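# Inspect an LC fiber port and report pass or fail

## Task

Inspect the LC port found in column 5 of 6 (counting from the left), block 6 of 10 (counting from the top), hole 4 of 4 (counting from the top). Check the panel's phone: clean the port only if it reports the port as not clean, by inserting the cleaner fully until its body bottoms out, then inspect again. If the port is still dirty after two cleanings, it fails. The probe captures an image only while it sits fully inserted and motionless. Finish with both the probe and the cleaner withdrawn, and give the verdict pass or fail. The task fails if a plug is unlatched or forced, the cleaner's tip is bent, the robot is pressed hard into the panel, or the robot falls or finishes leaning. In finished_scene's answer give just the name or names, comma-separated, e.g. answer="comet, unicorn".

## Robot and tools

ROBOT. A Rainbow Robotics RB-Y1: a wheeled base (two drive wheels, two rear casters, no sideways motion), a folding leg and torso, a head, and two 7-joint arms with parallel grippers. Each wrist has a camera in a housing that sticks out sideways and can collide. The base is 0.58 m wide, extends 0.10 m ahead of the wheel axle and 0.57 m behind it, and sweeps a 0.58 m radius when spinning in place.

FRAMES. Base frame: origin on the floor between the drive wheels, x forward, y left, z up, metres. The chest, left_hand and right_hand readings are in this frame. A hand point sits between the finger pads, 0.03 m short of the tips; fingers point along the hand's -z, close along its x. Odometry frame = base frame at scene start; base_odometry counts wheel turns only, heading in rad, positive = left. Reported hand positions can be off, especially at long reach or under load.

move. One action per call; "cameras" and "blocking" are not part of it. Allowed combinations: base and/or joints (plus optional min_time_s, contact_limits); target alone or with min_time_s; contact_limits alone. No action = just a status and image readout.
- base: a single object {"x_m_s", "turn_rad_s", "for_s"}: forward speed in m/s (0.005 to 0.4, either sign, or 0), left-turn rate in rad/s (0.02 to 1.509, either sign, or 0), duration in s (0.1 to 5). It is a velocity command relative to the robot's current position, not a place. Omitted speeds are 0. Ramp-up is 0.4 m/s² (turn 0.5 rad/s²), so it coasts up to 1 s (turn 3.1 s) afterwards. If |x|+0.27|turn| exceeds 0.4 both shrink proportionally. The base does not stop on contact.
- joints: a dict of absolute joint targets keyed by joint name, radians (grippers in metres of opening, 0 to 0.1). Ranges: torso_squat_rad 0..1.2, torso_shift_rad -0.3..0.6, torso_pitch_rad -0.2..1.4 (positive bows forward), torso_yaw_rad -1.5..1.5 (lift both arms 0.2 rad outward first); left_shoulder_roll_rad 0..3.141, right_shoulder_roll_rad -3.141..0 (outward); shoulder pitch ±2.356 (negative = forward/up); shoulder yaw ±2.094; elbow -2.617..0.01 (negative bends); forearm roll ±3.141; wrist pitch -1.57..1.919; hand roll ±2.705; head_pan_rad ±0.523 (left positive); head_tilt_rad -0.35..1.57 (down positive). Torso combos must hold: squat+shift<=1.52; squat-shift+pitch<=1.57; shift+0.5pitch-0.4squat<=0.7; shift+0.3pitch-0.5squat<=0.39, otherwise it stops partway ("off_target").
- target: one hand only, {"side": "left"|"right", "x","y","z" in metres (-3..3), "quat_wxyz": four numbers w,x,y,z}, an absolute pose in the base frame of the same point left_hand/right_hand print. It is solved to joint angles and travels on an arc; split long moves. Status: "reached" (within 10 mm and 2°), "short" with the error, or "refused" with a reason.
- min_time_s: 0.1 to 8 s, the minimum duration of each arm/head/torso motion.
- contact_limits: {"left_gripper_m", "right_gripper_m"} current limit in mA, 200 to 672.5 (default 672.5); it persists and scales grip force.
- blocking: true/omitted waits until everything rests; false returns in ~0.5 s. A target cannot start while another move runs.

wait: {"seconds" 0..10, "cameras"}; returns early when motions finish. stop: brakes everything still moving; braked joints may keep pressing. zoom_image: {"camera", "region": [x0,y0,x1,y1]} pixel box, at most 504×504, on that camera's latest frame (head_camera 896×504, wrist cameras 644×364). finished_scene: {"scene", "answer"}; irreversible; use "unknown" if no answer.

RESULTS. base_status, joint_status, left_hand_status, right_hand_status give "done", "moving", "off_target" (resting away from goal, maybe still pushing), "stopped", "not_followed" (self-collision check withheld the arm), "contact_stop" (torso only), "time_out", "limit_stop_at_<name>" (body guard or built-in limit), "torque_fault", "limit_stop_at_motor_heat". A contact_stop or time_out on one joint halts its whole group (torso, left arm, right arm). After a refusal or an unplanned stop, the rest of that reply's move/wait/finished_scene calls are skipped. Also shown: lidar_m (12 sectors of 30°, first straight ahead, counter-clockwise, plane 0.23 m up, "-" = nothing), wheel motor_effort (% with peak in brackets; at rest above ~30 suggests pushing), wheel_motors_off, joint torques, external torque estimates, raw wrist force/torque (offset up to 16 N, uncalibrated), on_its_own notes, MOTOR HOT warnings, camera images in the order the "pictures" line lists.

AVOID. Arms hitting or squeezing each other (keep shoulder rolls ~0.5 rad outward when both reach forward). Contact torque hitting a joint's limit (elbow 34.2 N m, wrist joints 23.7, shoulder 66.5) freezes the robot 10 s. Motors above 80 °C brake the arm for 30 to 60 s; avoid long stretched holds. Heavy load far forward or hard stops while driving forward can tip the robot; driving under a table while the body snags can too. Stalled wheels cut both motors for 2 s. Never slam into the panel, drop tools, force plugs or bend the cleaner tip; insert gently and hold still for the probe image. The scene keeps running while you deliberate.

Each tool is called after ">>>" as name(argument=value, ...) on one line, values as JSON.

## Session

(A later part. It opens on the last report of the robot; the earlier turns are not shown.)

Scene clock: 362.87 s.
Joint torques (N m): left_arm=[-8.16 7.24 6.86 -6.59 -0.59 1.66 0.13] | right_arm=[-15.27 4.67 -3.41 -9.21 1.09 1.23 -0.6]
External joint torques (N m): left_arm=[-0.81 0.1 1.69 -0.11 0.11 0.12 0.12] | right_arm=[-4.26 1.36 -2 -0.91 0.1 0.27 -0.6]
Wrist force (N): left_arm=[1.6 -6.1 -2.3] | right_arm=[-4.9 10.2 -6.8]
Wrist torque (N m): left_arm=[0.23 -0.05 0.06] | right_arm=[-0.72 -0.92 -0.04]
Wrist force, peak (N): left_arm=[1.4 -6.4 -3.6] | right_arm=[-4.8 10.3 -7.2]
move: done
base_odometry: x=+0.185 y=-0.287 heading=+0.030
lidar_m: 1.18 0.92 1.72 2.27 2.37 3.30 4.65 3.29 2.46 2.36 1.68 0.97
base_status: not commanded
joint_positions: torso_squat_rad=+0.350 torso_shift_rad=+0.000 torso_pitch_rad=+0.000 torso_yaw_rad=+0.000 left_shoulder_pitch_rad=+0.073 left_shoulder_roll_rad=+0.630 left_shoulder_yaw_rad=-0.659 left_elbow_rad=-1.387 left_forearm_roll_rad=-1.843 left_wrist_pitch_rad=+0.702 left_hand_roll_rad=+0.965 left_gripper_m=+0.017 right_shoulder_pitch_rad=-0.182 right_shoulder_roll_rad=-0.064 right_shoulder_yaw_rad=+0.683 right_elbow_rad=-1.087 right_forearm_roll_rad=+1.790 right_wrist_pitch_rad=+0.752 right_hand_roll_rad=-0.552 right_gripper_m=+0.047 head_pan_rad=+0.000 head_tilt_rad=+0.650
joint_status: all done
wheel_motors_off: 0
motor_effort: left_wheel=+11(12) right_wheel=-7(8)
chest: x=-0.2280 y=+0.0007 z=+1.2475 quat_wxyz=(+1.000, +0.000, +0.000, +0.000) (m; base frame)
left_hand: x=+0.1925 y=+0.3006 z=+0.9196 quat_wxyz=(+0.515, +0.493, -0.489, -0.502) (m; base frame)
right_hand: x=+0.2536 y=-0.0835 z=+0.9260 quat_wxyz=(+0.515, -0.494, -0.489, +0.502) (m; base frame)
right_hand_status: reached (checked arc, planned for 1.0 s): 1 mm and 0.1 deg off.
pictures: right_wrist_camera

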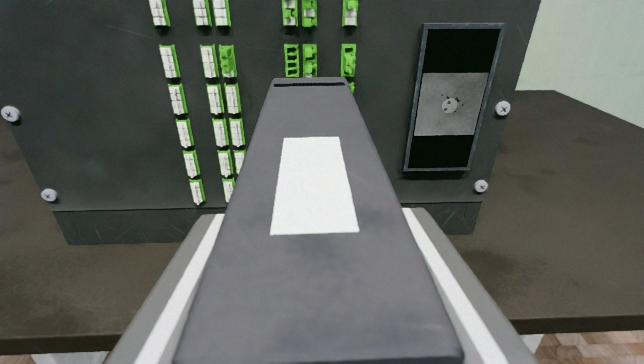

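>>> move(target={"side":"right","x":0.2565,"y":-0.0833,"z":0.9265,"quat_wxyz":[0.5148,-0.4939,-0.4896,0.5017]}, min_time_s=1, cameras=[])

>>> move(target={"side":"right","x":0.2595,"y":-0.0833,"z":0.9265,"quat_wxyz":[0.5148,-0.4939,-0.4896,0.5017]}, min_time_s=1, cameras=[])

Scene clock: 364.43 s.
Joint torques (N m): left_arm=[-8.31 7.23 6.77 -6.67 -0.61 1.75 0.18] | right_arm=[-15.3 4.62 -3.39 -9.55 1.14 1.72 -0.56]
External joint torques (N m): left_arm=[-0.96 0.09 1.61 -0.19 0.08 0.21 0.17] | right_arm=[-4.15 1.35 -1.97 -1.27 0.16 0.75 -0.56]
Wrist force (N): left_arm=[1.5 -5.9 -2.5] | right_arm=[-4.7 10.9 -6.8]
Wrist torque (N m): left_arm=[0.20 -0.03 0.08] | right_arm=[-0.54 -1.04 -0.05]
Wrist force, peak (N): left_arm=[1.1 -6.5 -2.9] | right_arm=[-4.4 11.0 -7.4]
move: done
base_odometry: x=+0.185 y=-0.287 heading=+0.030
lidar_m: 1.18 0.92 1.73 2.27 2.39 3.30 4.66 3.29 2.44 2.38 1.67 0.98
base_status: not commanded
joint_positions: torso_squat_rad=+0.350 torso_shift_rad=+0.000 torso_pitch_rad=+0.000 torso_yaw_rad=+0.000 left_shoulder_pitch_rad=+0.073 left_shoulder_roll_rad=+0.630 left_shoulder_yaw_rad=-0.659 left_elbow_rad=-1.387 left_forearm_roll_rad=-1.843 left_wrist_pitch_rad=+0.702 left_hand_roll_rad=+0.965 left_gripper_m=+0.017 right_shoulder_pitch_rad=-0.192 right_shoulder_roll_rad=-0.062 right_shoulder_yaw_rad=+0.681 right_elbow_rad=-1.075 right_forearm_roll_rad=+1.789 right_wrist_pitch_rad=+0.751 right_hand_roll_rad=-0.557 right_gripper_m=+0.047 head_pan_rad=+0.000 head_tilt_rad=+0.650
joint_status: all done
wheel_motors_off: 0
motor_effort: left_wheel=+12(12) right_wheel=-7(8)
chest: x=-0.2280 y=+0.0007 z=+1.2475 quat_wxyz=(+1.000, +0.000, +0.000, +0.000) (m; base frame)
left_hand: x=+0.1925 y=+0.3006 z=+0.9196 quat_wxyz=(+0.515, +0.493, -0.489, -0.502) (m; base frame)
right_hand: x=+0.2561 y=-0.0835 z=+0.9259 quat_wxyz=(+0.515, -0.494, -0.489, +0.502) (m; base frame)
right_hand_status: reached (checked arc, planned for 1.0 s): 1 mm and 0.1 deg off.
pictures: none
No camera images: "cameras" was empty.

Scene clock: 365.77 s.
Joint torques (N m): left_arm=[-7.77 7.07 7.48 -6.97 -0.58 1.77 0.21] | right_arm=[-15.7 4.59 -3.48 -9.53 1.07 1.57 -0.6]
External joint torques (N m): left_arm=[-0.42 -0.08 2.32 -0.49 0.12 0.23 0.2] | right_arm=[-4.37 1.36 -2.03 -1.27 0.09 0.59 -0.6]
Wrist force (N): left_arm=[1.4 -5.5 -2.7] | right_arm=[-4.9 11.2 -6.9]
Wrist torque (N m): left_arm=[0.18 -0.08 0.04] | right_arm=[-0.58 -1.00 -0.04]
Wrist force, peak (N): left_arm=[1.5 -6.4 -3.1] | right_arm=[-4.7 11.6 -6.4]
move: done
base_odometry: x=+0.185 y=-0.287 heading=+0.030
lidar_m: 1.18 0.92 1.73 2.27 2.37 3.30 4.66 3.30 2.45 2.36 1.67 0.97
base_status: not commanded
joint_positions: torso_squat_rad=+0.350 torso_shift_rad=+0.000 torso_pitch_rad=+0.000 torso_yaw_rad=+0.000 left_shoulder_pitch_rad=+0.073 left_shoulder_roll_rad=+0.630 left_shoulder_yaw_rad=-0.659 left_elbow_rad=-1.387 left_forearm_roll_rad=-1.843 left_wrist_pitch_rad=+0.702 left_hand_roll_rad=+0.965 left_gripper_m=+0.017 right_shoulder_pitch_rad=-0.203 right_shoulder_roll_rad=-0.060 right_shoulder_yaw_rad=+0.679 right_elbow_rad=-1.061 right_forearm_roll_rad=+1.789 right_wrist_pitch_rad=+0.750 right_hand_roll_rad=-0.564 right_gripper_m=+0.047 head_pan_rad=+0.000 head_tilt_rad=+0.650
joint_status: all done
wheel_motors_off: 0
motor_effort: left_wheel=+11(12) right_wheel=-7(8)
chest: x=-0.2280 y=+0.0007 z=+1.2475 quat_wxyz=(+1.000, +0.000, +0.000, +0.000) (m; base frame)
left_hand: x=+0.1925 y=+0.3006 z=+0.9196 quat_wxyz=(+0.515, +0.493, -0.489, -0.502) (m; base frame)
right_hand: x=+0.2590 y=-0.0835 z=+0.9259 quat_wxyz=(+0.515, -0.494, -0.489, +0.502) (m; base frame)
right_hand_status: reached (checked arc, planned for 1.0 s): 1 mm and 0.1 deg off.
pictures: none
No camera images: "cameras" was empty.

>>> move(target={"side":"right","x":0.263,"y":-0.0834,"z":0.9263,"quat_wxyz":[0.5148,-0.4939,-0.4896,0.5017]}, min_time_s=1, cameras=[])

>>> move(target={"side":"right","x":0.2665,"y":-0.0835,"z":0.9263,"quat_wxyz":[0.5148,-0.4939,-0.4896,0.5017]}, min_time_s=1, cameras=[])

>>> move(target={"side":"right","x":0.269,"y":-0.0835,"z":0.9264,"quat_wxyz":[0.5148,-0.4939,-0.4896,0.5017]}, min_time_s=1, cameras=["right_wrist_camera"])

Scene clock: 367.40 s.
Joint torques (N m): left_arm=[-8.19 7.01 7.06 -6.92 -0.5 1.76 0.05] | right_arm=[-15.8 4.38 -3.45 -9.32 1.29 1.41 -0.51]
External joint torques (N m): left_arm=[-0.84 -0.13 1.89 -0.44 0.19 0.22 0.03] | right_arm=[-4.26 1.2 -1.97 -1.1 0.32 0.41 -0.51]
Wrist force (N): left_arm=[1.6 -6.4 -2.8] | right_arm=[-4.6 10.6 -7.0]
Wrist torque (N m): left_arm=[0.29 -0.05 0.00] | right_arm=[-0.62 -0.92 -0.04]
Wrist force, peak (N): left_arm=[1.3 -6.5 -3.2] | right_arm=[-4.9 11.7 -6.6]
move: done
base_odometry: x=+0.185 y=-0.287 heading=+0.030
lidar_m: 1.18 0.92 1.73 2.27 2.37 3.31 4.65 3.29 2.44 2.37 1.67 0.97
base_status: not commanded
joint_positions: torso_squat_rad=+0.350 torso_shift_rad=+0.000 torso_pitch_rad=+0.000 torso_yaw_rad=+0.000 left_shoulder_pitch_rad=+0.073 left_shoulder_roll_rad=+0.630 left_shoulder_yaw_rad=-0.659 left_elbow_rad=-1.387 left_forearm_roll_rad=-1.843 left_wrist_pitch_rad=+0.702 left_hand_roll_rad=+0.965 left_gripper_m=+0.017 right_shoulder_pitch_rad=-0.217 right_shoulder_roll_rad=-0.057 right_shoulder_yaw_rad=+0.676 right_elbow_rad=-1.043 right_forearm_roll_rad=+1.789 right_wrist_pitch_rad=+0.750 right_hand_roll_rad=-0.573 right_gripper_m=+0.047 head_pan_rad=+0.000 head_tilt_rad=+0.650
joint_status: all done
wheel_motors_off: 0
motor_effort: left_wheel=+11(12) right_wheel=-8(8)
chest: x=-0.2280 y=+0.0007 z=+1.2475 quat_wxyz=(+1.000, +0.000, +0.000, +0.000) (m; base frame)
left_hand: x=+0.1925 y=+0.3006 z=+0.9196 quat_wxyz=(+0.515, +0.493, -0.489, -0.502) (m; base frame)
right_hand: x=+0.2625 y=-0.0836 z=+0.9258 quat_wxyz=(+0.515, -0.494, -0.489, +0.502) (m; base frame)
right_hand_status: reached (checked arc, planned for 1.0 s): 1 mm and 0.1 deg off.
pictures: none
No camera images: "cameras" was empty.

Scene clock: 368.73 s.
Joint torques (N m): left_arm=[-8.43 7.47 6.75 -6.77 -0.68 1.73 0.12] | right_arm=[-15.99 4.55 -3.22 -9.39 1.12 1.5 -0.6]
External joint torques (N m): left_arm=[-1.08 0.33 1.58 -0.29 0.02 0.19 0.11] | right_arm=[-4.23 1.44 -1.71 -1.21 0.16 0.49 -0.59]
Wrist force (N): left_arm=[1.2 -5.7 -3.1] | right_arm=[-4.8 10.8 -6.8]
Wrist torque (N m): left_arm=[0.22 -0.10 0.05] | right_arm=[-0.64 -0.93 -0.04]
Wrist force, peak (N): left_arm=[1.7 -6.5 -2.8] | right_arm=[-5.0 11.6 -6.5]
move: done
base_odometry: x=+0.185 y=-0.287 heading=+0.030
lidar_m: 1.18 0.92 1.74 2.27 2.37 3.29 4.66 3.29 2.44 2.37 1.67 0.98
base_status: not commanded
joint_positions: torso_squat_rad=+0.350 torso_shift_rad=+0.000 torso_pitch_rad=+0.000 torso_yaw_rad=+0.000 left_shoulder_pitch_rad=+0.073 left_shoulder_roll_rad=+0.630 left_shoulder_yaw_rad=-0.659 left_elbow_rad=-1.387 left_forearm_roll_rad=-1.843 left_wrist_pitch_rad=+0.702 left_hand_roll_rad=+0.965 left_gripper_m=+0.017 right_shoulder_pitch_rad=-0.231 right_shoulder_roll_rad=-0.055 right_shoulder_yaw_rad=+0.674 right_elbow_rad=-1.026 right_forearm_roll_rad=+1.789 right_wrist_pitch_rad=+0.750 right_hand_roll_rad=-0.581 right_gripper_m=+0.047 head_pan_rad=+0.000 head_tilt_rad=+0.650
joint_status: all done
wheel_motors_off: 0
motor_effort: left_wheel=+11(12) right_wheel=-7(8)
chest: x=-0.2280 y=+0.0007 z=+1.2475 quat_wxyz=(+1.000, +0.000, +0.000, +0.000) (m; base frame)
left_hand: x=+0.1925 y=+0.3006 z=+0.9196 quat_wxyz=(+0.515, +0.493, -0.489, -0.502) (m; base frame)
right_hand: x=+0.2660 y=-0.0837 z=+0.9258 quat_wxyz=(+0.515, -0.494, -0.489, +0.502) (m; base frame)
right_hand_status: reached (checked arc, planned for 1.0 s): 1 mm and 0.1 deg off.
pictures: none
No camera images: "cameras" was empty.

Scene clock: 370.07 s.
Joint torques (N m): left_arm=[-7.93 7.18 6.86 -6.95 -0.67 1.76 0.2] | right_arm=[-20.73 3.5 -5.34 -9.21 1.05 0.87 -0.57]
External joint torques (N m): left_arm=[-0.58 0.04 1.69 -0.47 0.03 0.22 0.19] | right_arm=[-8.84 0.42 -3.81 -1.06 0.09 -0.15 -0.56]
Wrist force (N): left_arm=[1.5 -5.7 -3.1] | right_arm=[-6.1 8.1 13.2]
Wrist torque (N m): left_arm=[0.19 -0.06 0.06] | right_arm=[-1.39 -0.60 -0.02]
Wrist force, peak (N): left_arm=[1.3 -6.7 -3.3] | right_arm=[-6.2 8.2 13.5]
move: done
base_odometry: x=+0.185 y=-0.287 heading=+0.030
lidar_m: 1.18 0.93 1.73 2.26 2.37 3.30 4.65 3.29 2.45 2.37 1.67 0.98
base_status: not commanded
joint_positions: torso_squat_rad=+0.350 torso_shift_rad=+0.000 torso_pitch_rad=+0.000 torso_yaw_rad=+0.000 left_shoulder_pitch_rad=+0.073 left_shoulder_roll_rad=+0.630 left_shoulder_yaw_rad=-0.659 left_elbow_rad=-1.387 left_forearm_roll_rad=-1.843 left_wrist_pitch_rad=+0.702 left_hand_roll_rad=+0.965 left_gripper_m=+0.017 right_shoulder_pitch_rad=-0.240 right_shoulder_roll_rad=-0.053 right_shoulder_yaw_rad=+0.673 right_elbow_rad=-1.013 right_forearm_roll_rad=+1.788 right_wrist_pitch_rad=+0.749 right_hand_roll_rad=-0.587 right_gripper_m=+0.047 head_pan_rad=+0.000 head_tilt_rad=+0.650
joint_status: all done
wheel_motors_off: 0
motor_effort: left_wheel=+11(12) right_wheel=-7(8)
chest: x=-0.2281 y=+0.0007 z=+1.2475 quat_wxyz=(+1.000, +0.000, +0.000, +0.000) (m; base frame)
left_hand: x=+0.1925 y=+0.3006 z=+0.9196 quat_wxyz=(+0.515, +0.493, -0.489, -0.502) (m; base frame)
right_hand: x=+0.2680 y=-0.0837 z=+0.9254 quat_wxyz=(+0.515, -0.493, -0.489, +0.502) (m; base frame)
right_hand_status: reached (checked arc, planned for 1.0 s): 1 mm and 0.1 deg off.
pictures: right_wrist_camera

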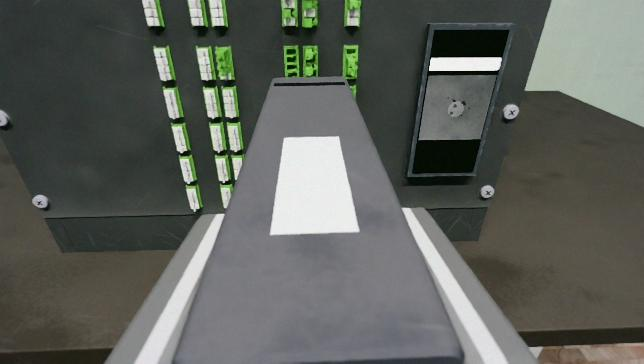

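>>> wait(seconds=2.5, cameras=["right_wrist_camera","head_camera"])

>>> zoom_image(camera="right_wrist_camera", region=[410, 70, 510, 150])

Scene clock: 372.73 s.
Joint torques (N m): left_arm=[-7.51 6.71 7.17 -6.75 -0.69 1.71 0.15] | right_arm=[-20.89 3.53 -5.06 -9.19 1.16 0.92 -0.48]
External joint torques (N m): left_arm=[-0.16 -0.43 2 -0.27 0.01 0.17 0.14] | right_arm=[-9 0.45 -3.54 -1.03 0.2 -0.1 -0.47]
Wrist force (N): left_arm=[2.0 -6.0 -3.0] | right_arm=[-6.0 8.1 13.1]
Wrist torque (N m): left_arm=[0.25 0.02 0.04] | right_arm=[-1.38 -0.57 -0.03]
Wrist force, peak (N): left_arm=[1.1 -6.8 -2.9] | right_arm=[-6.2 8.5 13.3]
base_odometry: x=+0.185 y=-0.287 heading=+0.030
lidar_m: 1.17 0.92 1.74 2.27 2.37 3.32 4.66 3.31 2.45 2.37 1.67 0.97
base_status: not commanded
joint_positions: torso_squat_rad=+0.350 torso_shift_rad=+0.000 torso_pitch_rad=+0.000 torso_yaw_rad=+0.000 left_shoulder_pitch_rad=+0.073 left_shoulder_roll_rad=+0.630 left_shoulder_yaw_rad=-0.659 left_elbow_rad=-1.387 left_forearm_roll_rad=-1.843 left_wrist_pitch_rad=+0.702 left_hand_roll_rad=+0.965 left_gripper_m=+0.017 right_shoulder_pitch_rad=-0.240 right_shoulder_roll_rad=-0.053 right_shoulder_yaw_rad=+0.673 right_elbow_rad=-1.013 right_forearm_roll_rad=+1.788 right_wrist_pitch_rad=+0.749 right_hand_roll_rad=-0.587 right_gripper_m=+0.047 head_pan_rad=+0.000 head_tilt_rad=+0.650
joint_status: all done
wheel_motors_off: 0
motor_effort: left_wheel=+12(12) right_wheel=-7(8)
chest: x=-0.2281 y=+0.0007 z=+1.2475 quat_wxyz=(+1.000, +0.000, +0.000, +0.000) (m; base frame)
left_hand: x=+0.1925 y=+0.3006 z=+0.9196 quat_wxyz=(+0.515, +0.493, -0.489, -0.502) (m; base frame)
right_hand: x=+0.2680 y=-0.0837 z=+0.9254 quat_wxyz=(+0.515, -0.493, -0.489, +0.502) (m; base frame)
right_hand_status: reached (checked arc, planned for 1.0 s): 1 mm and 0.1 deg off.
wait: 2.50 s; at rest by 0.10 s
pictures: head_camera, right_wrist_camera

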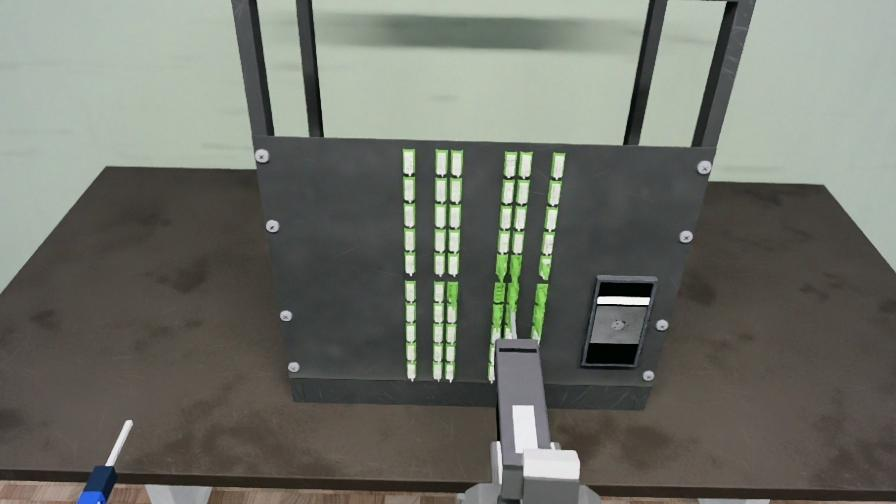

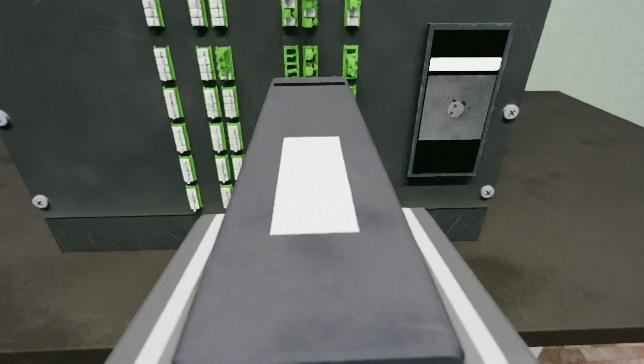

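Scaled by 5.040 from the camera's 644x364 image, which has a finer 1265x715 frame.

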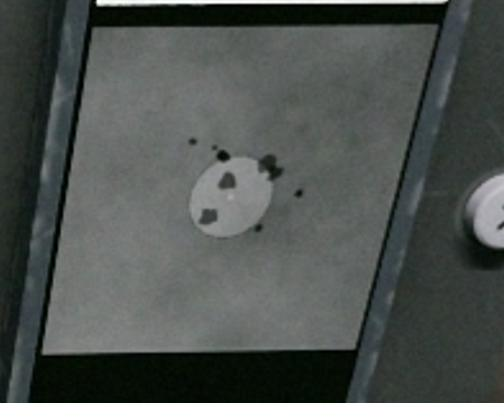

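>>> zoom_image(camera="head_camera", region=[40, 380, 200, 504])

>>> move(target={"side":"right","x":0.262,"y":-0.0833,"z":0.9265,"quat_wxyz":[0.5148,-0.4939,-0.4896,0.5017]}, min_time_s=1.5, cameras=[])

>>> move(target={"side":"right","x":0.244,"y":-0.0829,"z":0.9265,"quat_wxyz":[0.5148,-0.4939,-0.4896,0.5017]}, min_time_s=2, cameras=[])

>>> move(target={"side":"right","x":0.215,"y":-0.0823,"z":0.9265,"quat_wxyz":[0.5148,-0.4939,-0.4896,0.5017]}, min_time_s=1.5, cameras=[])

>>> move(target={"side":"right","x":0.19,"y":-0.13,"z":0.92,"quat_wxyz":[0.5148,-0.4939,-0.4896,0.5017]}, min_time_s=1.5, cameras=[])

>>> move(joints={"right_shoulder_pitch_rad":0.073,"right_shoulder_roll_rad":-0.63,"right_shoulder_yaw_rad":0.658,"right_elbow_rad":-1.387,"right_forearm_roll_rad":1.843,"right_wrist_pitch_rad":0.702,"right_hand_roll_rad":-0.965}, min_time_s=1.5, cameras=[])

>>> move(joints={"torso_yaw_rad":-0.3,"head_pan_rad":0.3}, cameras=[])

>>> move(joints={"left_shoulder_pitch_rad":-0.342,"left_shoulder_roll_rad":0.444,"left_shoulder_yaw_rad":-1.336,"left_elbow_rad":-1.347,"left_forearm_roll_rad":-0.835,"left_wrist_pitch_rad":1.919,"left_hand_roll_rad":0.609}, min_time_s=2, cameras=["head_camera"])

>>> zoom_image(camera="head_camera", region=[120, 400, 260, 504])

>>> move(joints={"torso_yaw_rad":-0.82,"head_pan_rad":0.52}, cameras=[])

>>> move(target={"side":"left","x":0.26,"y":-0.0926,"z":0.924,"quat_wxyz":[0.5037,0.4875,-0.5048,-0.504]}, min_time_s=1.5, cameras=[])

>>> move(target={"side":"left","x":0.345,"y":-0.0939,"z":0.924,"quat_wxyz":[0.5037,0.4875,-0.5048,-0.504]}, min_time_s=2, cameras=["left_wrist_camera","head_camera"])

>>> zoom_image(camera="head_camera", region=[270, 270, 360, 370])

Scaled by 3.150 from the camera's 896x504 image, which has a finer 1280x720 frame.

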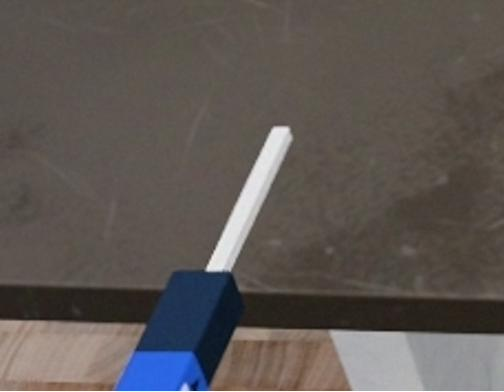

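Scene clock: 378.93 s.
Joint torques (N m): left_arm=[-8.06 7.12 7.16 -6.85 -0.62 1.65 0.13] | right_arm=[-13.64 1.77 -0.01 -10.65 1.83 2.51 -0.02]
External joint torques (N m): left_arm=[-0.71 -0.02 2 -0.37 0.08 0.1 0.12] | right_arm=[-2.12 -1.42 1.47 -2.43 0.85 1.52 -0.02]
Wrist force (N): left_arm=[1.6 -6.1 -3.0] | right_arm=[-4.6 11.5 -7.7]
Wrist torque (N m): left_arm=[0.21 -0.05 0.03] | right_arm=[-0.40 -1.01 -0.04]
Wrist force, peak (N): left_arm=[1.7 -6.7 -3.2] | right_arm=[-6.3 8.1 13.4]
move: done
base_odometry: x=+0.185 y=-0.287 heading=+0.030
lidar_m: 1.18 0.92 1.72 2.27 2.38 3.30 4.66 3.29 2.45 2.37 1.66 0.98
base_status: not commanded
joint_positions: torso_squat_rad=+0.350 torso_shift_rad=+0.000 torso_pitch_rad=+0.000 torso_yaw_rad=+0.000 left_shoulder_pitch_rad=+0.073 left_shoulder_roll_rad=+0.630 left_shoulder_yaw_rad=-0.659 left_elbow_rad=-1.387 left_forearm_roll_rad=-1.843 left_wrist_pitch_rad=+0.702 left_hand_roll_rad=+0.965 left_gripper_m=+0.017 right_shoulder_pitch_rad=-0.216 right_shoulder_roll_rad=-0.057 right_shoulder_yaw_rad=+0.677 right_elbow_rad=-1.044 right_forearm_roll_rad=+1.789 right_wrist_pitch_rad=+0.752 right_hand_roll_rad=-0.573 right_gripper_m=+0.047 head_pan_rad=+0.000 head_tilt_rad=+0.650
joint_status: all done
wheel_motors_off: 0
motor_effort: left_wheel=+11(12) right_wheel=-7(7)
chest: x=-0.2280 y=+0.0007 z=+1.2475 quat_wxyz=(+1.000, +0.000, +0.000, +0.000) (m; base frame)
left_hand: x=+0.1925 y=+0.3006 z=+0.9196 quat_wxyz=(+0.515, +0.493, -0.489, -0.502) (m; base frame)
right_hand: x=+0.2621 y=-0.0834 z=+0.9259 quat_wxyz=(+0.515, -0.494, -0.489, +0.502) (m; base frame)
right_hand_status: reached (checked arc, planned for 1.5 s): 1 mm and 0.1 deg off.
pictures: none
No camera images: "cameras" was empty.

Scene clock: 381.27 s.
Joint torques (N m): left_arm=[-7.84 6.88 6.69 -6.9 -0.63 1.74 0.15] | right_arm=[-11.94 2.09 0.4 -10.18 1.54 1.85 0.02]
External joint torques (N m): left_arm=[-0.49 -0.26 1.52 -0.42 0.06 0.2 0.14] | right_arm=[-1.5 -1.35 1.72 -1.82 0.53 0.92 0.02]
Wrist force (N): left_arm=[1.0 -5.7 -2.3] | right_arm=[-5.0 10.0 -6.8]
Wrist torque (N m): left_arm=[0.22 -0.13 0.04] | right_arm=[-0.76 -0.93 -0.04]
Wrist force, peak (N): left_arm=[1.3 -6.5 -3.3] | right_arm=[-5.0 13.1 -8.4]
move: done
base_odometry: x=+0.185 y=-0.287 heading=+0.030
lidar_m: 1.18 0.92 1.73 2.27 2.38 3.30 4.66 3.29 2.45 2.37 1.67 0.99
base_status: not commanded
joint_positions: torso_squat_rad=+0.350 torso_shift_rad=+0.000 torso_pitch_rad=+0.000 torso_yaw_rad=+0.000 left_shoulder_pitch_rad=+0.073 left_shoulder_roll_rad=+0.630 left_shoulder_yaw_rad=-0.659 left_elbow_rad=-1.387 left_forearm_roll_rad=-1.843 left_wrist_pitch_rad=+0.702 left_hand_roll_rad=+0.965 left_gripper_m=+0.017 right_shoulder_pitch_rad=-0.147 right_shoulder_roll_rad=-0.071 right_shoulder_yaw_rad=+0.692 right_elbow_rad=-1.129 right_forearm_roll_rad=+1.791 right_wrist_pitch_rad=+0.757 right_hand_roll_rad=-0.534 right_gripper_m=+0.047 head_pan_rad=+0.000 head_tilt_rad=+0.650
joint_status: all done
wheel_motors_off: 0
motor_effort: left_wheel=+11(12) right_wheel=-7(7)
chest: x=-0.2280 y=+0.0007 z=+1.2475 quat_wxyz=(+1.000, +0.000, +0.000, +0.000) (m; base frame)
left_hand: x=+0.1925 y=+0.3006 z=+0.9196 quat_wxyz=(+0.515, +0.493, -0.489, -0.502) (m; base frame)
right_hand: x=+0.2440 y=-0.0830 z=+0.9262 quat_wxyz=(+0.515, -0.494, -0.489, +0.502) (m; base frame)
right_hand_status: reached (checked arc, planned for 2.0 s): 0 mm and 0.0 deg off.
pictures: none
No camera images: "cameras" was empty.

Scene clock: 383.10 s.
Joint torques (N m): left_arm=[-8.1 7.21 6.95 -6.87 -0.72 1.6 0.22] | right_arm=[-10.08 2.47 0.28 -10.21 1.51 1.88 -0.06]
External joint torques (N m): left_arm=[-0.75 0.07 1.79 -0.39 -0.03 0.06 0.21] | right_arm=[-1.3 -1.22 1.32 -1.71 0.46 1.01 -0.05]
Wrist force (N): left_arm=[1.3 -6.2 -2.0] | right_arm=[-4.6 10.1 -7.1]
Wrist torque (N m): left_arm=[0.27 -0.05 0.03] | right_arm=[-0.76 -0.87 -0.03]
Wrist force, peak (N): left_arm=[1.5 -6.6 -2.6] | right_arm=[-4.8 10.4 -7.2]
move: done
base_odometry: x=+0.185 y=-0.287 heading=+0.030
lidar_m: 1.17 0.92 1.73 2.26 2.37 3.31 4.66 3.28 2.44 2.37 1.66 0.98
base_status: not commanded
joint_positions: torso_squat_rad=+0.350 torso_shift_rad=+0.000 torso_pitch_rad=+0.000 torso_yaw_rad=+0.000 left_shoulder_pitch_rad=+0.073 left_shoulder_roll_rad=+0.630 left_shoulder_yaw_rad=-0.659 left_elbow_rad=-1.387 left_forearm_roll_rad=-1.843 left_wrist_pitch_rad=+0.702 left_hand_roll_rad=+0.965 left_gripper_m=+0.017 right_shoulder_pitch_rad=-0.047 right_shoulder_roll_rad=-0.092 right_shoulder_yaw_rad=+0.724 right_elbow_rad=-1.240 right_forearm_roll_rad=+1.803 right_wrist_pitch_rad=+0.773 right_hand_roll_rad=-0.494 right_gripper_m=+0.047 head_pan_rad=+0.000 head_tilt_rad=+0.650
joint_status: all done
wheel_motors_off: 0
motor_effort: left_wheel=+11(12) right_wheel=-6(7)
chest: x=-0.2280 y=+0.0007 z=+1.2475 quat_wxyz=(+1.000, +0.000, +0.000, +0.000) (m; base frame)
left_hand: x=+0.1925 y=+0.3006 z=+0.9196 quat_wxyz=(+0.515, +0.493, -0.489, -0.502) (m; base frame)
right_hand: x=+0.2150 y=-0.0824 z=+0.9262 quat_wxyz=(+0.515, -0.494, -0.489, +0.501) (m; base frame)
right_hand_status: reached (checked arc, planned for 1.5 s): 0 mm and 0.0 deg off.
pictures: none
No camera images: "cameras" was empty.

Scene clock: 384.93 s.
Joint torques (N m): left_arm=[-8 7.02 6.99 -6.95 -0.58 1.7 0.13] | right_arm=[-8.44 0.17 -0.5 -10.01 1.61 1.26 -0.5]
External joint torques (N m): left_arm=[-0.66 -0.12 1.82 -0.47 0.11 0.16 0.12] | right_arm=[-1.24 -1.09 1.19 -1.68 0.61 0.29 -0.49]
Wrist force (N): left_arm=[1.8 -6.3 -2.6] | right_arm=[-4.6 10.1 -7.2]
Wrist torque (N m): left_arm=[0.27 -0.02 0.06] | right_arm=[-0.76 -0.88 -0.04]
Wrist force, peak (N): left_arm=[1.5 -6.6 -3.0] | right_arm=[-4.9 10.3 -7.1]
move: done
base_odometry: x=+0.185 y=-0.287 heading=+0.030
lidar_m: 1.18 0.92 1.72 2.27 2.36 3.30 4.66 3.28 2.45 2.37 1.67 0.98
base_status: not commanded
joint_positions: torso_squat_rad=+0.350 torso_shift_rad=+0.000 torso_pitch_rad=+0.000 torso_yaw_rad=+0.000 left_shoulder_pitch_rad=+0.073 left_shoulder_roll_rad=+0.630 left_shoulder_yaw_rad=-0.659 left_elbow_rad=-1.387 left_forearm_roll_rad=-1.843 left_wrist_pitch_rad=+0.702 left_hand_roll_rad=+0.965 left_gripper_m=+0.017 right_shoulder_pitch_rad=+0.054 right_shoulder_roll_rad=-0.228 right_shoulder_yaw_rad=+0.726 right_elbow_rad=-1.367 right_forearm_roll_rad=+1.818 right_wrist_pitch_rad=+0.758 right_hand_roll_rad=-0.556 right_gripper_m=+0.047 head_pan_rad=+0.000 head_tilt_rad=+0.650
joint_status: all done
wheel_motors_off: 0
motor_effort: left_wheel=+11(12) right_wheel=-7(7)
chest: x=-0.2280 y=+0.0007 z=+1.2475 quat_wxyz=(+1.000, +0.000, +0.000, +0.000) (m; base frame)
left_hand: x=+0.1925 y=+0.3006 z=+0.9196 quat_wxyz=(+0.515, +0.493, -0.489, -0.502) (m; base frame)
right_hand: x=+0.1900 y=-0.1300 z=+0.9198 quat_wxyz=(+0.515, -0.494, -0.489, +0.501) (m; base frame)
right_hand_status: reached (checked arc, planned for 1.5 s): 0 mm and 0.0 deg off.
pictures: none
No camera images: "cameras" was empty.

Scene clock: 386.73 s.
Joint torques (N m): left_arm=[-7.4 7.03 7.35 -6.89 -0.54 1.72 0.18] | right_arm=[-8.14 -7.78 -7.4 -7.87 0.92 2.1 -0.37]
External joint torques (N m): left_arm=[-0.05 -0.11 2.19 -0.41 0.16 0.18 0.17] | right_arm=[-0.99 -0.4 -2.33 -1.48 0.36 0.58 -0.36]
Wrist force (N): left_arm=[1.0 -6.2 -3.4] | right_arm=[-4.6 10.1 -6.9]
Wrist torque (N m): left_arm=[0.26 -0.14 0.05] | right_arm=[-0.75 -0.89 -0.02]
Wrist force, peak (N): left_arm=[1.5 -6.5 -3.2] | right_arm=[-5.0 10.3 -7.3]
move: done
base_odometry: x=+0.185 y=-0.287 heading=+0.030
lidar_m: 1.18 0.93 1.72 2.27 2.37 3.30 4.66 3.29 2.44 2.37 1.67 0.99
base_status: not commanded
joint_positions: torso_squat_rad=+0.350 torso_shift_rad=+0.000 torso_pitch_rad=+0.000 torso_yaw_rad=+0.000 left_shoulder_pitch_rad=+0.073 left_shoulder_roll_rad=+0.630 left_shoulder_yaw_rad=-0.659 left_elbow_rad=-1.387 left_forearm_roll_rad=-1.843 left_wrist_pitch_rad=+0.702 left_hand_roll_rad=+0.965 left_gripper_m=+0.017 right_shoulder_pitch_rad=+0.073 right_shoulder_roll_rad=-0.630 right_shoulder_yaw_rad=+0.659 right_elbow_rad=-1.387 right_forearm_roll_rad=+1.843 right_wrist_pitch_rad=+0.702 right_hand_roll_rad=-0.965 right_gripper_m=+0.047 head_pan_rad=+0.000 head_tilt_rad=+0.650
joint_status: all done
wheel_motors_off: 0
motor_effort: left_wheel=+11(12) right_wheel=-7(7)
chest: x=-0.2280 y=+0.0007 z=+1.2475 quat_wxyz=(+1.000, +0.000, +0.000, +0.000) (m; base frame)
left_hand: x=+0.1925 y=+0.3006 z=+0.9196 quat_wxyz=(+0.515, +0.493, -0.489, -0.502) (m; base frame)
right_hand: x=+0.1926 y=-0.2996 z=+0.9198 quat_wxyz=(+0.516, -0.493, -0.489, +0.502) (m; base frame)
pictures: none
No camera images: "cameras" was empty.

Scene clock: 388.03 s.
Joint torques (N m): left_arm=[-7.6 7.5 6.83 -6.92 -0.67 1.64 0.04] | right_arm=[-9.6 -7.82 -6.95 -7.66 0.78 2.37 -0.35]
External joint torques (N m): left_arm=[-0.25 0.36 1.66 -0.43 0.02 0.1 0.03] | right_arm=[-2.46 -0.44 -1.87 -1.27 0.23 0.85 -0.34]
Wrist force (N): left_arm=[1.5 -6.2 -3.1] | right_arm=[-4.8 10.1 -7.0]
Wrist torque (N m): left_arm=[0.22 -0.04 0.02] | right_arm=[-0.77 -0.92 -0.04]
Wrist force, peak (N): left_arm=[2.3 -6.3 -3.3] | right_arm=[-5.5 10.4 -6.7]
move: done
base_odometry: x=+0.185 y=-0.287 heading=+0.030
lidar_m: 1.18 0.93 1.73 2.26 2.37 3.33 4.65 3.29 2.44 2.37 1.68 0.98
base_status: not commanded
joint_positions: torso_squat_rad=+0.350 torso_shift_rad=+0.000 torso_pitch_rad=+0.000 torso_yaw_rad=-0.300 left_shoulder_pitch_rad=+0.073 left_shoulder_roll_rad=+0.630 left_shoulder_yaw_rad=-0.659 left_elbow_rad=-1.387 left_forearm_roll_rad=-1.843 left_wrist_pitch_rad=+0.702 left_hand_roll_rad=+0.965 left_gripper_m=+0.017 right_shoulder_pitch_rad=+0.073 right_shoulder_roll_rad=-0.630 right_shoulder_yaw_rad=+0.659 right_elbow_rad=-1.387 right_forearm_roll_rad=+1.843 right_wrist_pitch_rad=+0.702 right_hand_roll_rad=-0.965 right_gripper_m=+0.047 head_pan_rad=+0.300 head_tilt_rad=+0.650
joint_status: all done
wheel_motors_off: 0
motor_effort: left_wheel=+10(12) right_wheel=-7(7)
chest: x=-0.2280 y=+0.0007 z=+1.2475 quat_wxyz=(+0.989, +0.000, +0.000, -0.149) (m; base frame)
left_hand: x=+0.2624 y=+0.1628 z=+0.9197 quat_wxyz=(+0.435, +0.414, -0.557, -0.574) (m; base frame)
right_hand: x=+0.0850 y=-0.4106 z=+0.9197 quat_wxyz=(+0.585, -0.560, -0.409, +0.420) (m; base frame)
pictures: none
No camera images: "cameras" was empty.

Scene clock: 390.33 s.
Joint torques (N m): left_arm=[-11.5 1.95 3.41 -4.13 -1.47 1.63 -0.18] | right_arm=[-9.42 -7.93 -7.03 -7.77 0.83 2.27 -0.38]
External joint torques (N m): left_arm=[-1.64 -0.37 -0.53 0.41 0.02 0.58 -0.19] | right_arm=[-2.28 -0.54 -1.96 -1.38 0.28 0.75 -0.38]
Wrist force (N): left_arm=[2.2 -6.7 -2.4] | right_arm=[-4.8 10.2 -7.1]
Wrist torque (N m): left_arm=[0.34 0.04 0.05] | right_arm=[-0.77 -0.91 -0.03]
Wrist force, peak (N): left_arm=[2.2 -7.1 -2.0] | right_arm=[-4.6 10.4 -7.3]
move: done
base_odometry: x=+0.185 y=-0.287 heading=+0.030
lidar_m: 1.18 0.93 1.74 2.27 2.37 3.31 4.66 3.30 2.45 2.37 1.67 0.98
base_status: not commanded
joint_positions: torso_squat_rad=+0.350 torso_shift_rad=+0.000 torso_pitch_rad=+0.000 torso_yaw_rad=-0.300 left_shoulder_pitch_rad=-0.342 left_shoulder_roll_rad=+0.444 left_shoulder_yaw_rad=-1.336 left_elbow_rad=-1.347 left_forearm_roll_rad=-0.835 left_wrist_pitch_rad=+1.919 left_hand_roll_rad=+0.609 left_gripper_m=+0.017 right_shoulder_pitch_rad=+0.073 right_shoulder_roll_rad=-0.630 right_shoulder_yaw_rad=+0.659 right_elbow_rad=-1.387 right_forearm_roll_rad=+1.843 right_wrist_pitch_rad=+0.702 right_hand_roll_rad=-0.965 right_gripper_m=+0.047 head_pan_rad=+0.300 head_tilt_rad=+0.650
joint_status: all done
wheel_motors_off: 0
motor_effort: left_wheel=+11(11) right_wheel=-7(7)
chest: x=-0.2280 y=+0.0007 z=+1.2475 quat_wxyz=(+0.989, +0.000, +0.000, -0.149) (m; base frame)
left_hand: x=+0.1909 y=+0.1708 z=+0.9229 quat_wxyz=(+0.616, +0.601, -0.362, -0.358) (m; base frame)
right_hand: x=+0.0850 y=-0.4106 z=+0.9197 quat_wxyz=(+0.585, -0.560, -0.409, +0.420) (m; base frame)
pictures: head_camera

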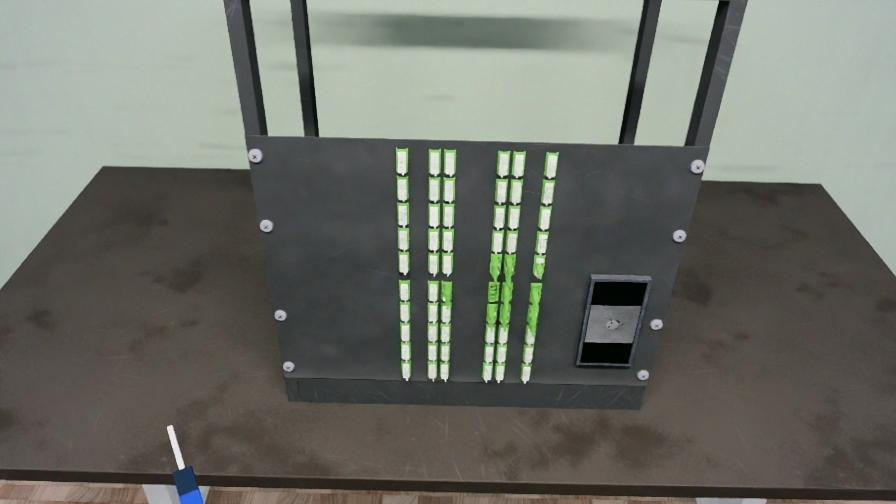

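Scaled by 3.600 from the camera's 896x504 image, which has a finer 1280x720 frame.

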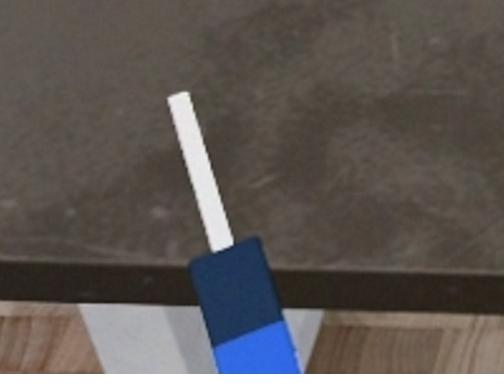

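Scene clock: 392.00 s.
Joint torques (N m): left_arm=[-10.55 2.07 3.23 -4.28 -1.44 1.35 -0.03] | right_arm=[-9.32 -7.86 -7.2 -7.59 0.85 2.38 -0.39]
External joint torques (N m): left_arm=[-0.67 -0.24 -0.71 0.26 0.05 0.3 -0.04] | right_arm=[-2.18 -0.47 -2.13 -1.21 0.3 0.86 -0.39]
Wrist force (N): left_arm=[1.9 -6.6 -2.8] | right_arm=[-4.9 10.2 -7.0]
Wrist torque (N m): left_arm=[0.31 -0.02 0.09] | right_arm=[-0.78 -0.93 -0.03]
Wrist force, peak (N): left_arm=[2.5 -6.8 -2.6] | right_arm=[-5.3 10.7 -6.9]
move: done
base_odometry: x=+0.185 y=-0.287 heading=+0.030
lidar_m: 1.18 0.93 1.74 2.26 2.37 3.30 4.66 3.30 2.44 2.37 1.66 0.98
base_status: not commanded
joint_positions: torso_squat_rad=+0.350 torso_shift_rad=+0.000 torso_pitch_rad=+0.000 torso_yaw_rad=-0.820 left_shoulder_pitch_rad=-0.342 left_shoulder_roll_rad=+0.444 left_shoulder_yaw_rad=-1.336 left_elbow_rad=-1.347 left_forearm_roll_rad=-0.835 left_wrist_pitch_rad=+1.919 left_hand_roll_rad=+0.609 left_gripper_m=+0.017 right_shoulder_pitch_rad=+0.073 right_shoulder_roll_rad=-0.630 right_shoulder_yaw_rad=+0.659 right_elbow_rad=-1.387 right_forearm_roll_rad=+1.843 right_wrist_pitch_rad=+0.702 right_hand_roll_rad=-0.965 right_gripper_m=+0.047 head_pan_rad=+0.520 head_tilt_rad=+0.650
joint_status: all done
wheel_motors_off: 0
motor_effort: left_wheel=+10(11) right_wheel=-7(7)
chest: x=-0.2280 y=+0.0007 z=+1.2475 quat_wxyz=(+0.917, +0.000, +0.000, -0.399) (m; base frame)
left_hand: x=+0.2201 y=-0.0599 z=+0.9230 quat_wxyz=(+0.504, +0.487, -0.505, -0.504) (m; base frame)
right_hand: x=-0.1607 y=-0.5117 z=+0.9197 quat_wxyz=(+0.673, -0.647, -0.252, +0.255) (m; base frame)
pictures: none
No camera images: "cameras" was empty.

Scene clock: 393.83 s.
Joint torques (N m): left_arm=[-13.56 2.14 6.57 -3.58 -1.27 0.99 0.28] | right_arm=[-9.42 -7.71 -7.33 -7.53 0.78 2.32 -0.42]
External joint torques (N m): left_arm=[-1.48 -0.66 2.29 0.4 0.26 -0.08 0.26] | right_arm=[-2.27 -0.33 -2.26 -1.14 0.22 0.8 -0.42]
Wrist force (N): left_arm=[1.4 -5.8 -2.6] | right_arm=[-4.8 10.3 -6.9]
Wrist torque (N m): left_arm=[0.21 -0.07 0.03] | right_arm=[-0.79 -0.90 -0.04]
Wrist force, peak (N): left_arm=[1.7 -7.1 -2.9] | right_arm=[-4.5 10.4 -7.2]
move: done
base_odometry: x=+0.185 y=-0.287 heading=+0.030
lidar_m: 1.18 0.93 1.73 2.27 2.38 3.30 4.65 3.29 2.44 2.36 1.67 0.98
base_status: not commanded
joint_positions: torso_squat_rad=+0.350 torso_shift_rad=+0.000 torso_pitch_rad=+0.000 torso_yaw_rad=-0.820 left_shoulder_pitch_rad=-0.432 left_shoulder_roll_rad=+0.408 left_shoulder_yaw_rad=-1.280 left_elbow_rad=-1.196 left_forearm_roll_rad=-0.775 left_wrist_pitch_rad=+1.793 left_hand_roll_rad=+0.618 left_gripper_m=+0.017 right_shoulder_pitch_rad=+0.073 right_shoulder_roll_rad=-0.630 right_shoulder_yaw_rad=+0.659 right_elbow_rad=-1.387 right_forearm_roll_rad=+1.843 right_wrist_pitch_rad=+0.702 right_hand_roll_rad=-0.965 right_gripper_m=+0.047 head_pan_rad=+0.520 head_tilt_rad=+0.650
joint_status: all done
wheel_motors_off: 0
motor_effort: left_wheel=+10(11) right_wheel=-7(7)
chest: x=-0.2280 y=+0.0007 z=+1.2475 quat_wxyz=(+0.917, +0.000, +0.000, -0.399) (m; base frame)
left_hand: x=+0.2596 y=-0.0920 z=+0.9243 quat_wxyz=(+0.504, +0.487, -0.504, -0.505) (m; base frame)
left_hand_status: reached (checked arc, planned for 1.5 s): 1 mm and 0.2 deg off.
right_hand: x=-0.1607 y=-0.5117 z=+0.9197 quat_wxyz=(+0.673, -0.647, -0.252, +0.255) (m; base frame)
pictures: none
No camera images: "cameras" was empty.

Scene clock: 396.17 s.
Joint torques (N m): left_arm=[-16.53 6.11 6.7 -1.97 -1.22 1.2 0.31] | right_arm=[-9.73 -7.86 -7.05 -7.53 0.72 2.47 -0.29]
External joint torques (N m): left_arm=[-2.01 0.65 2.33 0.56 0.24 0 0.3] | right_arm=[-2.59 -0.47 -1.98 -1.14 0.16 0.95 -0.28]
Wrist force (N): left_arm=[1.4 -6.6 -2.6] | right_arm=[-4.8 10.5 -7.0]
Wrist torque (N m): left_arm=[0.34 -0.06 0.05] | right_arm=[-0.82 -0.92 -0.03]
Wrist force, peak (N): left_arm=[2.0 -7.1 -2.9] | right_arm=[-4.9 10.4 -7.3]
move: done
base_odometry: x=+0.185 y=-0.287 heading=+0.030
lidar_m: 1.18 0.91 1.73 2.26 2.37 3.30 4.65 3.29 2.43 2.37 1.67 0.98
base_status: not commanded
joint_positions: torso_squat_rad=+0.350 torso_shift_rad=+0.000 torso_pitch_rad=+0.000 torso_yaw_rad=-0.820 left_shoulder_pitch_rad=-0.527 left_shoulder_roll_rad=+0.448 left_shoulder_yaw_rad=-1.228 left_elbow_rad=-0.967 left_forearm_roll_rad=-0.704 left_wrist_pitch_rad=+1.549 left_hand_roll_rad=+0.704 left_gripper_m=+0.017 right_shoulder_pitch_rad=+0.073 right_shoulder_roll_rad=-0.630 right_shoulder_yaw_rad=+0.659 right_elbow_rad=-1.387 right_forearm_roll_rad=+1.843 right_wrist_pitch_rad=+0.702 right_hand_roll_rad=-0.965 right_gripper_m=+0.047 head_pan_rad=+0.520 head_tilt_rad=+0.650
joint_status: all done
wheel_motors_off: 0
motor_effort: left_wheel=+9(11) right_wheel=-7(7)
chest: x=-0.2280 y=+0.0007 z=+1.2475 quat_wxyz=(+0.917, +0.000, +0.000, -0.399) (m; base frame)
left_hand: x=+0.3446 y=-0.0937 z=+0.9240 quat_wxyz=(+0.504, +0.487, -0.504, -0.505) (m; base frame)
left_hand_status: reached (checked arc, planned for 2.0 s): 0 mm and 0.2 deg off.
right_hand: x=-0.1607 y=-0.5117 z=+0.9197 quat_wxyz=(+0.673, -0.647, -0.252, +0.255) (m; base frame)
pictures: head_camera, left_wrist_camera

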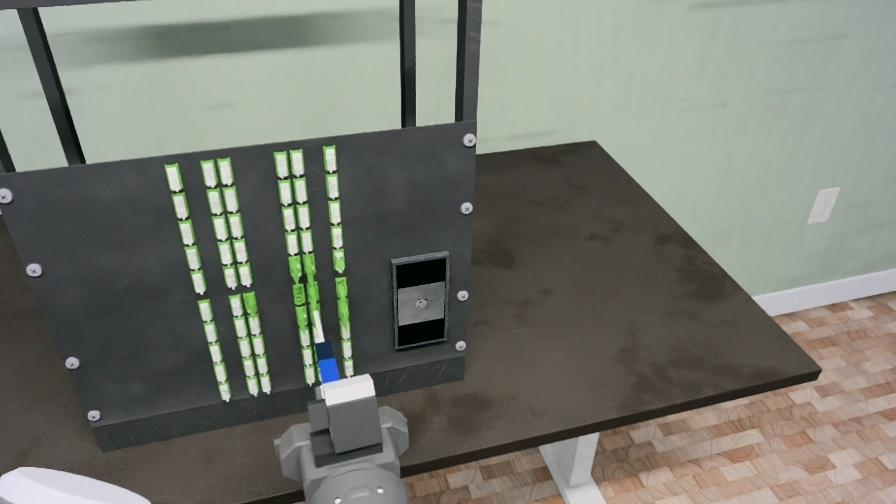

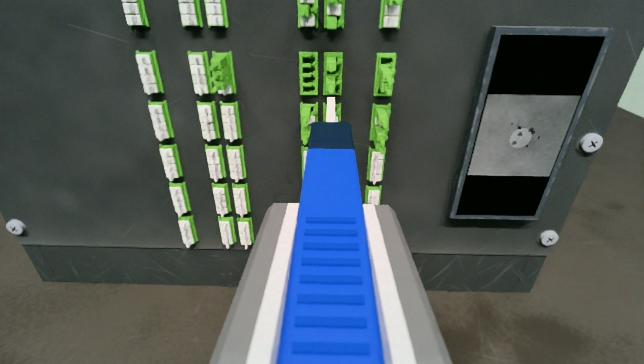

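Scaled by 5.040 from the camera's 896x504 image, which has a finer 1280x720 frame.

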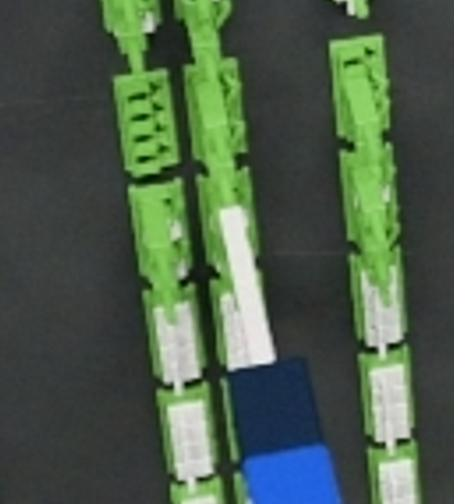

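>>> move(target={"side":"left","x":0.358,"y":-0.0940,"z":0.9239,"quat_wxyz":[0.5037,0.4875,-0.5048,-0.504]}, min_time_s=1.5, cameras=[])

>>> move(target={"side":"left","x":0.3665,"y":-0.0948,"z":0.9239,"quat_wxyz":[0.5037,0.4875,-0.5048,-0.504]}, min_time_s=1.5, cameras=[])

>>> move(target={"side":"left","x":0.3695,"y":-0.0948,"z":0.9238,"quat_wxyz":[0.5037,0.4875,-0.5048,-0.504]}, min_time_s=1, cameras=["left_wrist_camera"])

>>> zoom_image(camera="left_wrist_camera", region=[295, 60, 355, 120])

>>> move(target={"side":"left","x":0.3725,"y":-0.0949,"z":0.9237,"quat_wxyz":[0.5037,0.4875,-0.5048,-0.504]}, min_time_s=1, cameras=[])

Scene clock: 398.43 s.
Joint torques (N m): left_arm=[-17.05 4.94 6.46 -1.44 -1.1 1.28 0.3] | right_arm=[-9.75 -7.94 -7.19 -7.65 0.76 2.43 -0.42]
External joint torques (N m): left_arm=[-2.13 -0.86 2.25 0.77 0.33 0.05 0.29] | right_arm=[-2.61 -0.55 -2.12 -1.26 0.2 0.91 -0.41]
Wrist force (N): left_arm=[1.2 -6.1 -2.9] | right_arm=[-4.5 10.2 -7.1]
Wrist torque (N m): left_arm=[0.22 -0.10 0.05] | right_arm=[-0.78 -0.88 -0.02]
Wrist force, peak (N): left_arm=[2.0 -7.1 -2.5] | right_arm=[-4.6 10.6 -7.2]
move: done
base_odometry: x=+0.185 y=-0.287 heading=+0.030
lidar_m: 1.18 0.94 1.73 2.26 2.38 3.30 4.65 3.28 2.45 2.37 1.66 0.98
base_status: not commanded
joint_positions: torso_squat_rad=+0.350 torso_shift_rad=+0.000 torso_pitch_rad=+0.000 torso_yaw_rad=-0.820 left_shoulder_pitch_rad=-0.545 left_shoulder_roll_rad=+0.441 left_shoulder_yaw_rad=-1.223 left_elbow_rad=-0.904 left_forearm_roll_rad=-0.698 left_wrist_pitch_rad=+1.504 left_hand_roll_rad=+0.726 left_gripper_m=+0.017 right_shoulder_pitch_rad=+0.073 right_shoulder_roll_rad=-0.630 right_shoulder_yaw_rad=+0.659 right_elbow_rad=-1.387 right_forearm_roll_rad=+1.843 right_wrist_pitch_rad=+0.702 right_hand_roll_rad=-0.965 right_gripper_m=+0.047 head_pan_rad=+0.520 head_tilt_rad=+0.650
joint_status: all done
wheel_motors_off: 0
motor_effort: left_wheel=+11(11) right_wheel=-7(7)
chest: x=-0.2280 y=+0.0007 z=+1.2475 quat_wxyz=(+0.917, +0.000, +0.000, -0.399) (m; base frame)
left_hand: x=+0.3579 y=-0.0938 z=+0.9237 quat_wxyz=(+0.503, +0.487, -0.505, -0.504) (m; base frame)
left_hand_status: reached (checked arc, planned for 1.5 s): 0 mm and 0.0 deg off.
right_hand: x=-0.1607 y=-0.5117 z=+0.9197 quat_wxyz=(+0.673, -0.647, -0.252, +0.255) (m; base frame)
pictures: none
No camera images: "cameras" was empty.

Scene clock: 400.27 s.
Joint torques (N m): left_arm=[-17.53 5.26 6.45 -1.41 -1.21 1.4 0.34] | right_arm=[-9.57 -7.98 -7.1 -7.68 0.75 2.34 -0.38]
External joint torques (N m): left_arm=[-2.35 -0.75 2.33 0.63 0.2 0.15 0.33] | right_arm=[-2.43 -0.59 -2.03 -1.3 0.19 0.82 -0.38]
Wrist force (N): left_arm=[1.9 -6.1 -2.8] | right_arm=[-4.7 10.1 -6.9]
Wrist torque (N m): left_arm=[0.23 -0.02 0.04] | right_arm=[-0.77 -0.90 -0.03]
Wrist force, peak (N): left_arm=[1.9 -7.0 -3.0] | right_arm=[-4.7 10.4 -7.1]
move: done
base_odometry: x=+0.185 y=-0.287 heading=+0.030
lidar_m: 1.17 0.94 1.72 2.27 2.36 3.31 4.65 3.29 2.45 2.37 1.65 0.98
base_status: not commanded
joint_positions: torso_squat_rad=+0.350 torso_shift_rad=+0.000 torso_pitch_rad=+0.000 torso_yaw_rad=-0.820 left_shoulder_pitch_rad=-0.558 left_shoulder_roll_rad=+0.437 left_shoulder_yaw_rad=-1.220 left_elbow_rad=-0.868 left_forearm_roll_rad=-0.693 left_wrist_pitch_rad=+1.475 left_hand_roll_rad=+0.737 left_gripper_m=+0.017 right_shoulder_pitch_rad=+0.073 right_shoulder_roll_rad=-0.630 right_shoulder_yaw_rad=+0.659 right_elbow_rad=-1.387 right_forearm_roll_rad=+1.843 right_wrist_pitch_rad=+0.702 right_hand_roll_rad=-0.965 right_gripper_m=+0.047 head_pan_rad=+0.520 head_tilt_rad=+0.650
joint_status: all done
wheel_motors_off: 0
motor_effort: left_wheel=+10(11) right_wheel=-7(7)
chest: x=-0.2280 y=+0.0007 z=+1.2475 quat_wxyz=(+0.917, +0.000, +0.000, -0.399) (m; base frame)
left_hand: x=+0.3661 y=-0.0943 z=+0.9240 quat_wxyz=(+0.504, +0.487, -0.504, -0.504) (m; base frame)
left_hand_status: reached (checked arc, planned for 1.5 s): 1 mm and 0.1 deg off.
right_hand: x=-0.1607 y=-0.5117 z=+0.9197 quat_wxyz=(+0.673, -0.647, -0.252, +0.255) (m; base frame)
pictures: none
No camera images: "cameras" was empty.

Scene clock: 401.60 s.
Joint torques (N m): left_arm=[-17.29 5.35 6.41 -1.47 -1.23 1.25 0.33] | right_arm=[-9.45 -7.91 -7.07 -7.56 0.76 2.35 -0.44]
External joint torques (N m): left_arm=[-2 -0.71 2.37 0.47 0.17 -0.01 0.31] | right_arm=[-2.31 -0.52 -2 -1.17 0.21 0.83 -0.43]
Wrist force (N): left_arm=[1.3 -6.2 -2.8] | right_arm=[-4.6 10.0 -7.1]
Wrist torque (N m): left_arm=[0.22 -0.05 0.08] | right_arm=[-0.74 -0.88 -0.04]
Wrist force, peak (N): left_arm=[1.7 -6.6 -3.4] | right_arm=[-4.6 10.4 -7.3]
move: done
base_odometry: x=+0.185 y=-0.287 heading=+0.030
lidar_m: 1.18 0.92 1.73 2.27 2.37 3.31 4.65 3.29 2.46 2.37 1.67 0.98
base_status: not commanded
joint_positions: torso_squat_rad=+0.350 torso_shift_rad=+0.000 torso_pitch_rad=+0.000 torso_yaw_rad=-0.820 left_shoulder_pitch_rad=-0.563 left_shoulder_roll_rad=+0.433 left_shoulder_yaw_rad=-1.219 left_elbow_rad=-0.846 left_forearm_roll_rad=-0.692 left_wrist_pitch_rad=+1.462 left_hand_roll_rad=+0.744 left_gripper_m=+0.017 right_shoulder_pitch_rad=+0.073 right_shoulder_roll_rad=-0.630 right_shoulder_yaw_rad=+0.659 right_elbow_rad=-1.387 right_forearm_roll_rad=+1.843 right_wrist_pitch_rad=+0.702 right_hand_roll_rad=-0.965 right_gripper_m=+0.047 head_pan_rad=+0.520 head_tilt_rad=+0.650
joint_status: all done
wheel_motors_off: 0
motor_effort: left_wheel=+10(11) right_wheel=-7(7)
chest: x=-0.2280 y=+0.0007 z=+1.2475 quat_wxyz=(+0.917, +0.000, +0.000, -0.399) (m; base frame)
left_hand: x=+0.3694 y=-0.0945 z=+0.9237 quat_wxyz=(+0.504, +0.487, -0.505, -0.504) (m; base frame)
left_hand_status: reached (checked arc, planned for 1.0 s): 0 mm and 0.1 deg off.
right_hand: x=-0.1607 y=-0.5117 z=+0.9197 quat_wxyz=(+0.673, -0.647, -0.252, +0.255) (m; base frame)
pictures: left_wrist_camera

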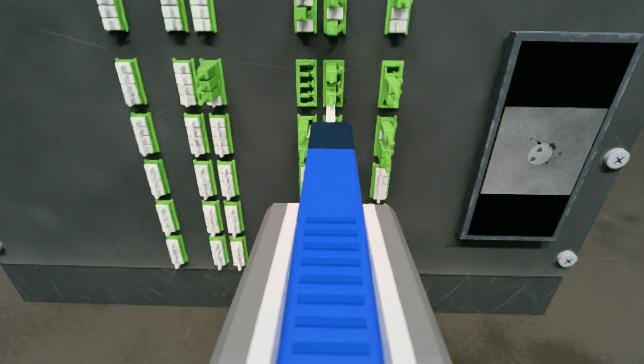

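Scaled by 8.400 from the camera's 644x364 image, which has a finer 1265x715 frame.

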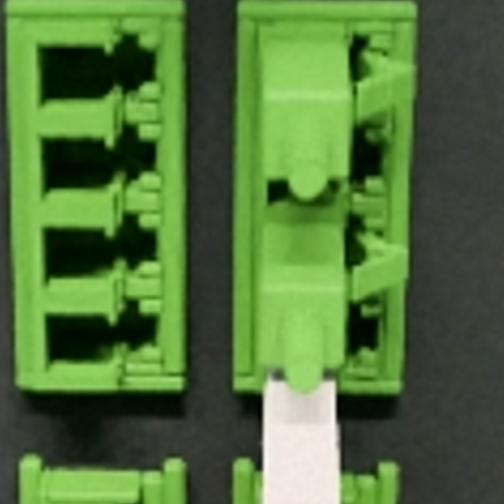

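Scene clock: 402.93 s.
Joint torques (N m): left_arm=[-17.23 5.21 6.47 -1.26 -1.12 1.27 0.38] | right_arm=[-9.6 -7.65 -7.18 -7.49 0.76 2.38 -0.41]
External joint torques (N m): left_arm=[-1.84 -0.92 2.49 0.6 0.27 0 0.37] | right_arm=[-2.46 -0.27 -2.1 -1.11 0.2 0.86 -0.4]
Wrist force (N): left_arm=[1.2 -6.5 -2.3] | right_arm=[-4.6 10.2 -6.8]
Wrist torque (N m): left_arm=[0.28 -0.05 0.07] | right_arm=[-0.79 -0.89 -0.03]
Wrist force, peak (N): left_arm=[2.6 -6.4 -3.1] | right_arm=[-4.8 10.4 -7.2]
move: done
base_odometry: x=+0.185 y=-0.287 heading=+0.030
lidar_m: 1.18 0.93 1.72 2.26 2.38 3.30 4.66 3.30 2.46 2.37 1.67 0.98
base_status: not commanded
joint_positions: torso_squat_rad=+0.350 torso_shift_rad=+0.000 torso_pitch_rad=+0.000 torso_yaw_rad=-0.820 left_shoulder_pitch_rad=-0.568 left_shoulder_roll_rad=+0.430 left_shoulder_yaw_rad=-1.219 left_elbow_rad=-0.829 left_forearm_roll_rad=-0.691 left_wrist_pitch_rad=+1.450 left_hand_roll_rad=+0.750 left_gripper_m=+0.017 right_shoulder_pitch_rad=+0.073 right_shoulder_roll_rad=-0.630 right_shoulder_yaw_rad=+0.659 right_elbow_rad=-1.387 right_forearm_roll_rad=+1.843 right_wrist_pitch_rad=+0.702 right_hand_roll_rad=-0.965 right_gripper_m=+0.047 head_pan_rad=+0.520 head_tilt_rad=+0.650
joint_status: all done
wheel_motors_off: 0
motor_effort: left_wheel=+10(11) right_wheel=-7(7)
chest: x=-0.2280 y=+0.0007 z=+1.2475 quat_wxyz=(+0.917, +0.000, +0.000, -0.399) (m; base frame)
left_hand: x=+0.3724 y=-0.0946 z=+0.9236 quat_wxyz=(+0.503, +0.487, -0.505, -0.504) (m; base frame)
left_hand_status: reached (checked arc, planned for 1.0 s): 0 mm and 0.0 deg off.
right_hand: x=-0.1607 y=-0.5117 z=+0.9197 quat_wxyz=(+0.673, -0.647, -0.252, +0.255) (m; base frame)
pictures: none
No camera images: "cameras" was empty.


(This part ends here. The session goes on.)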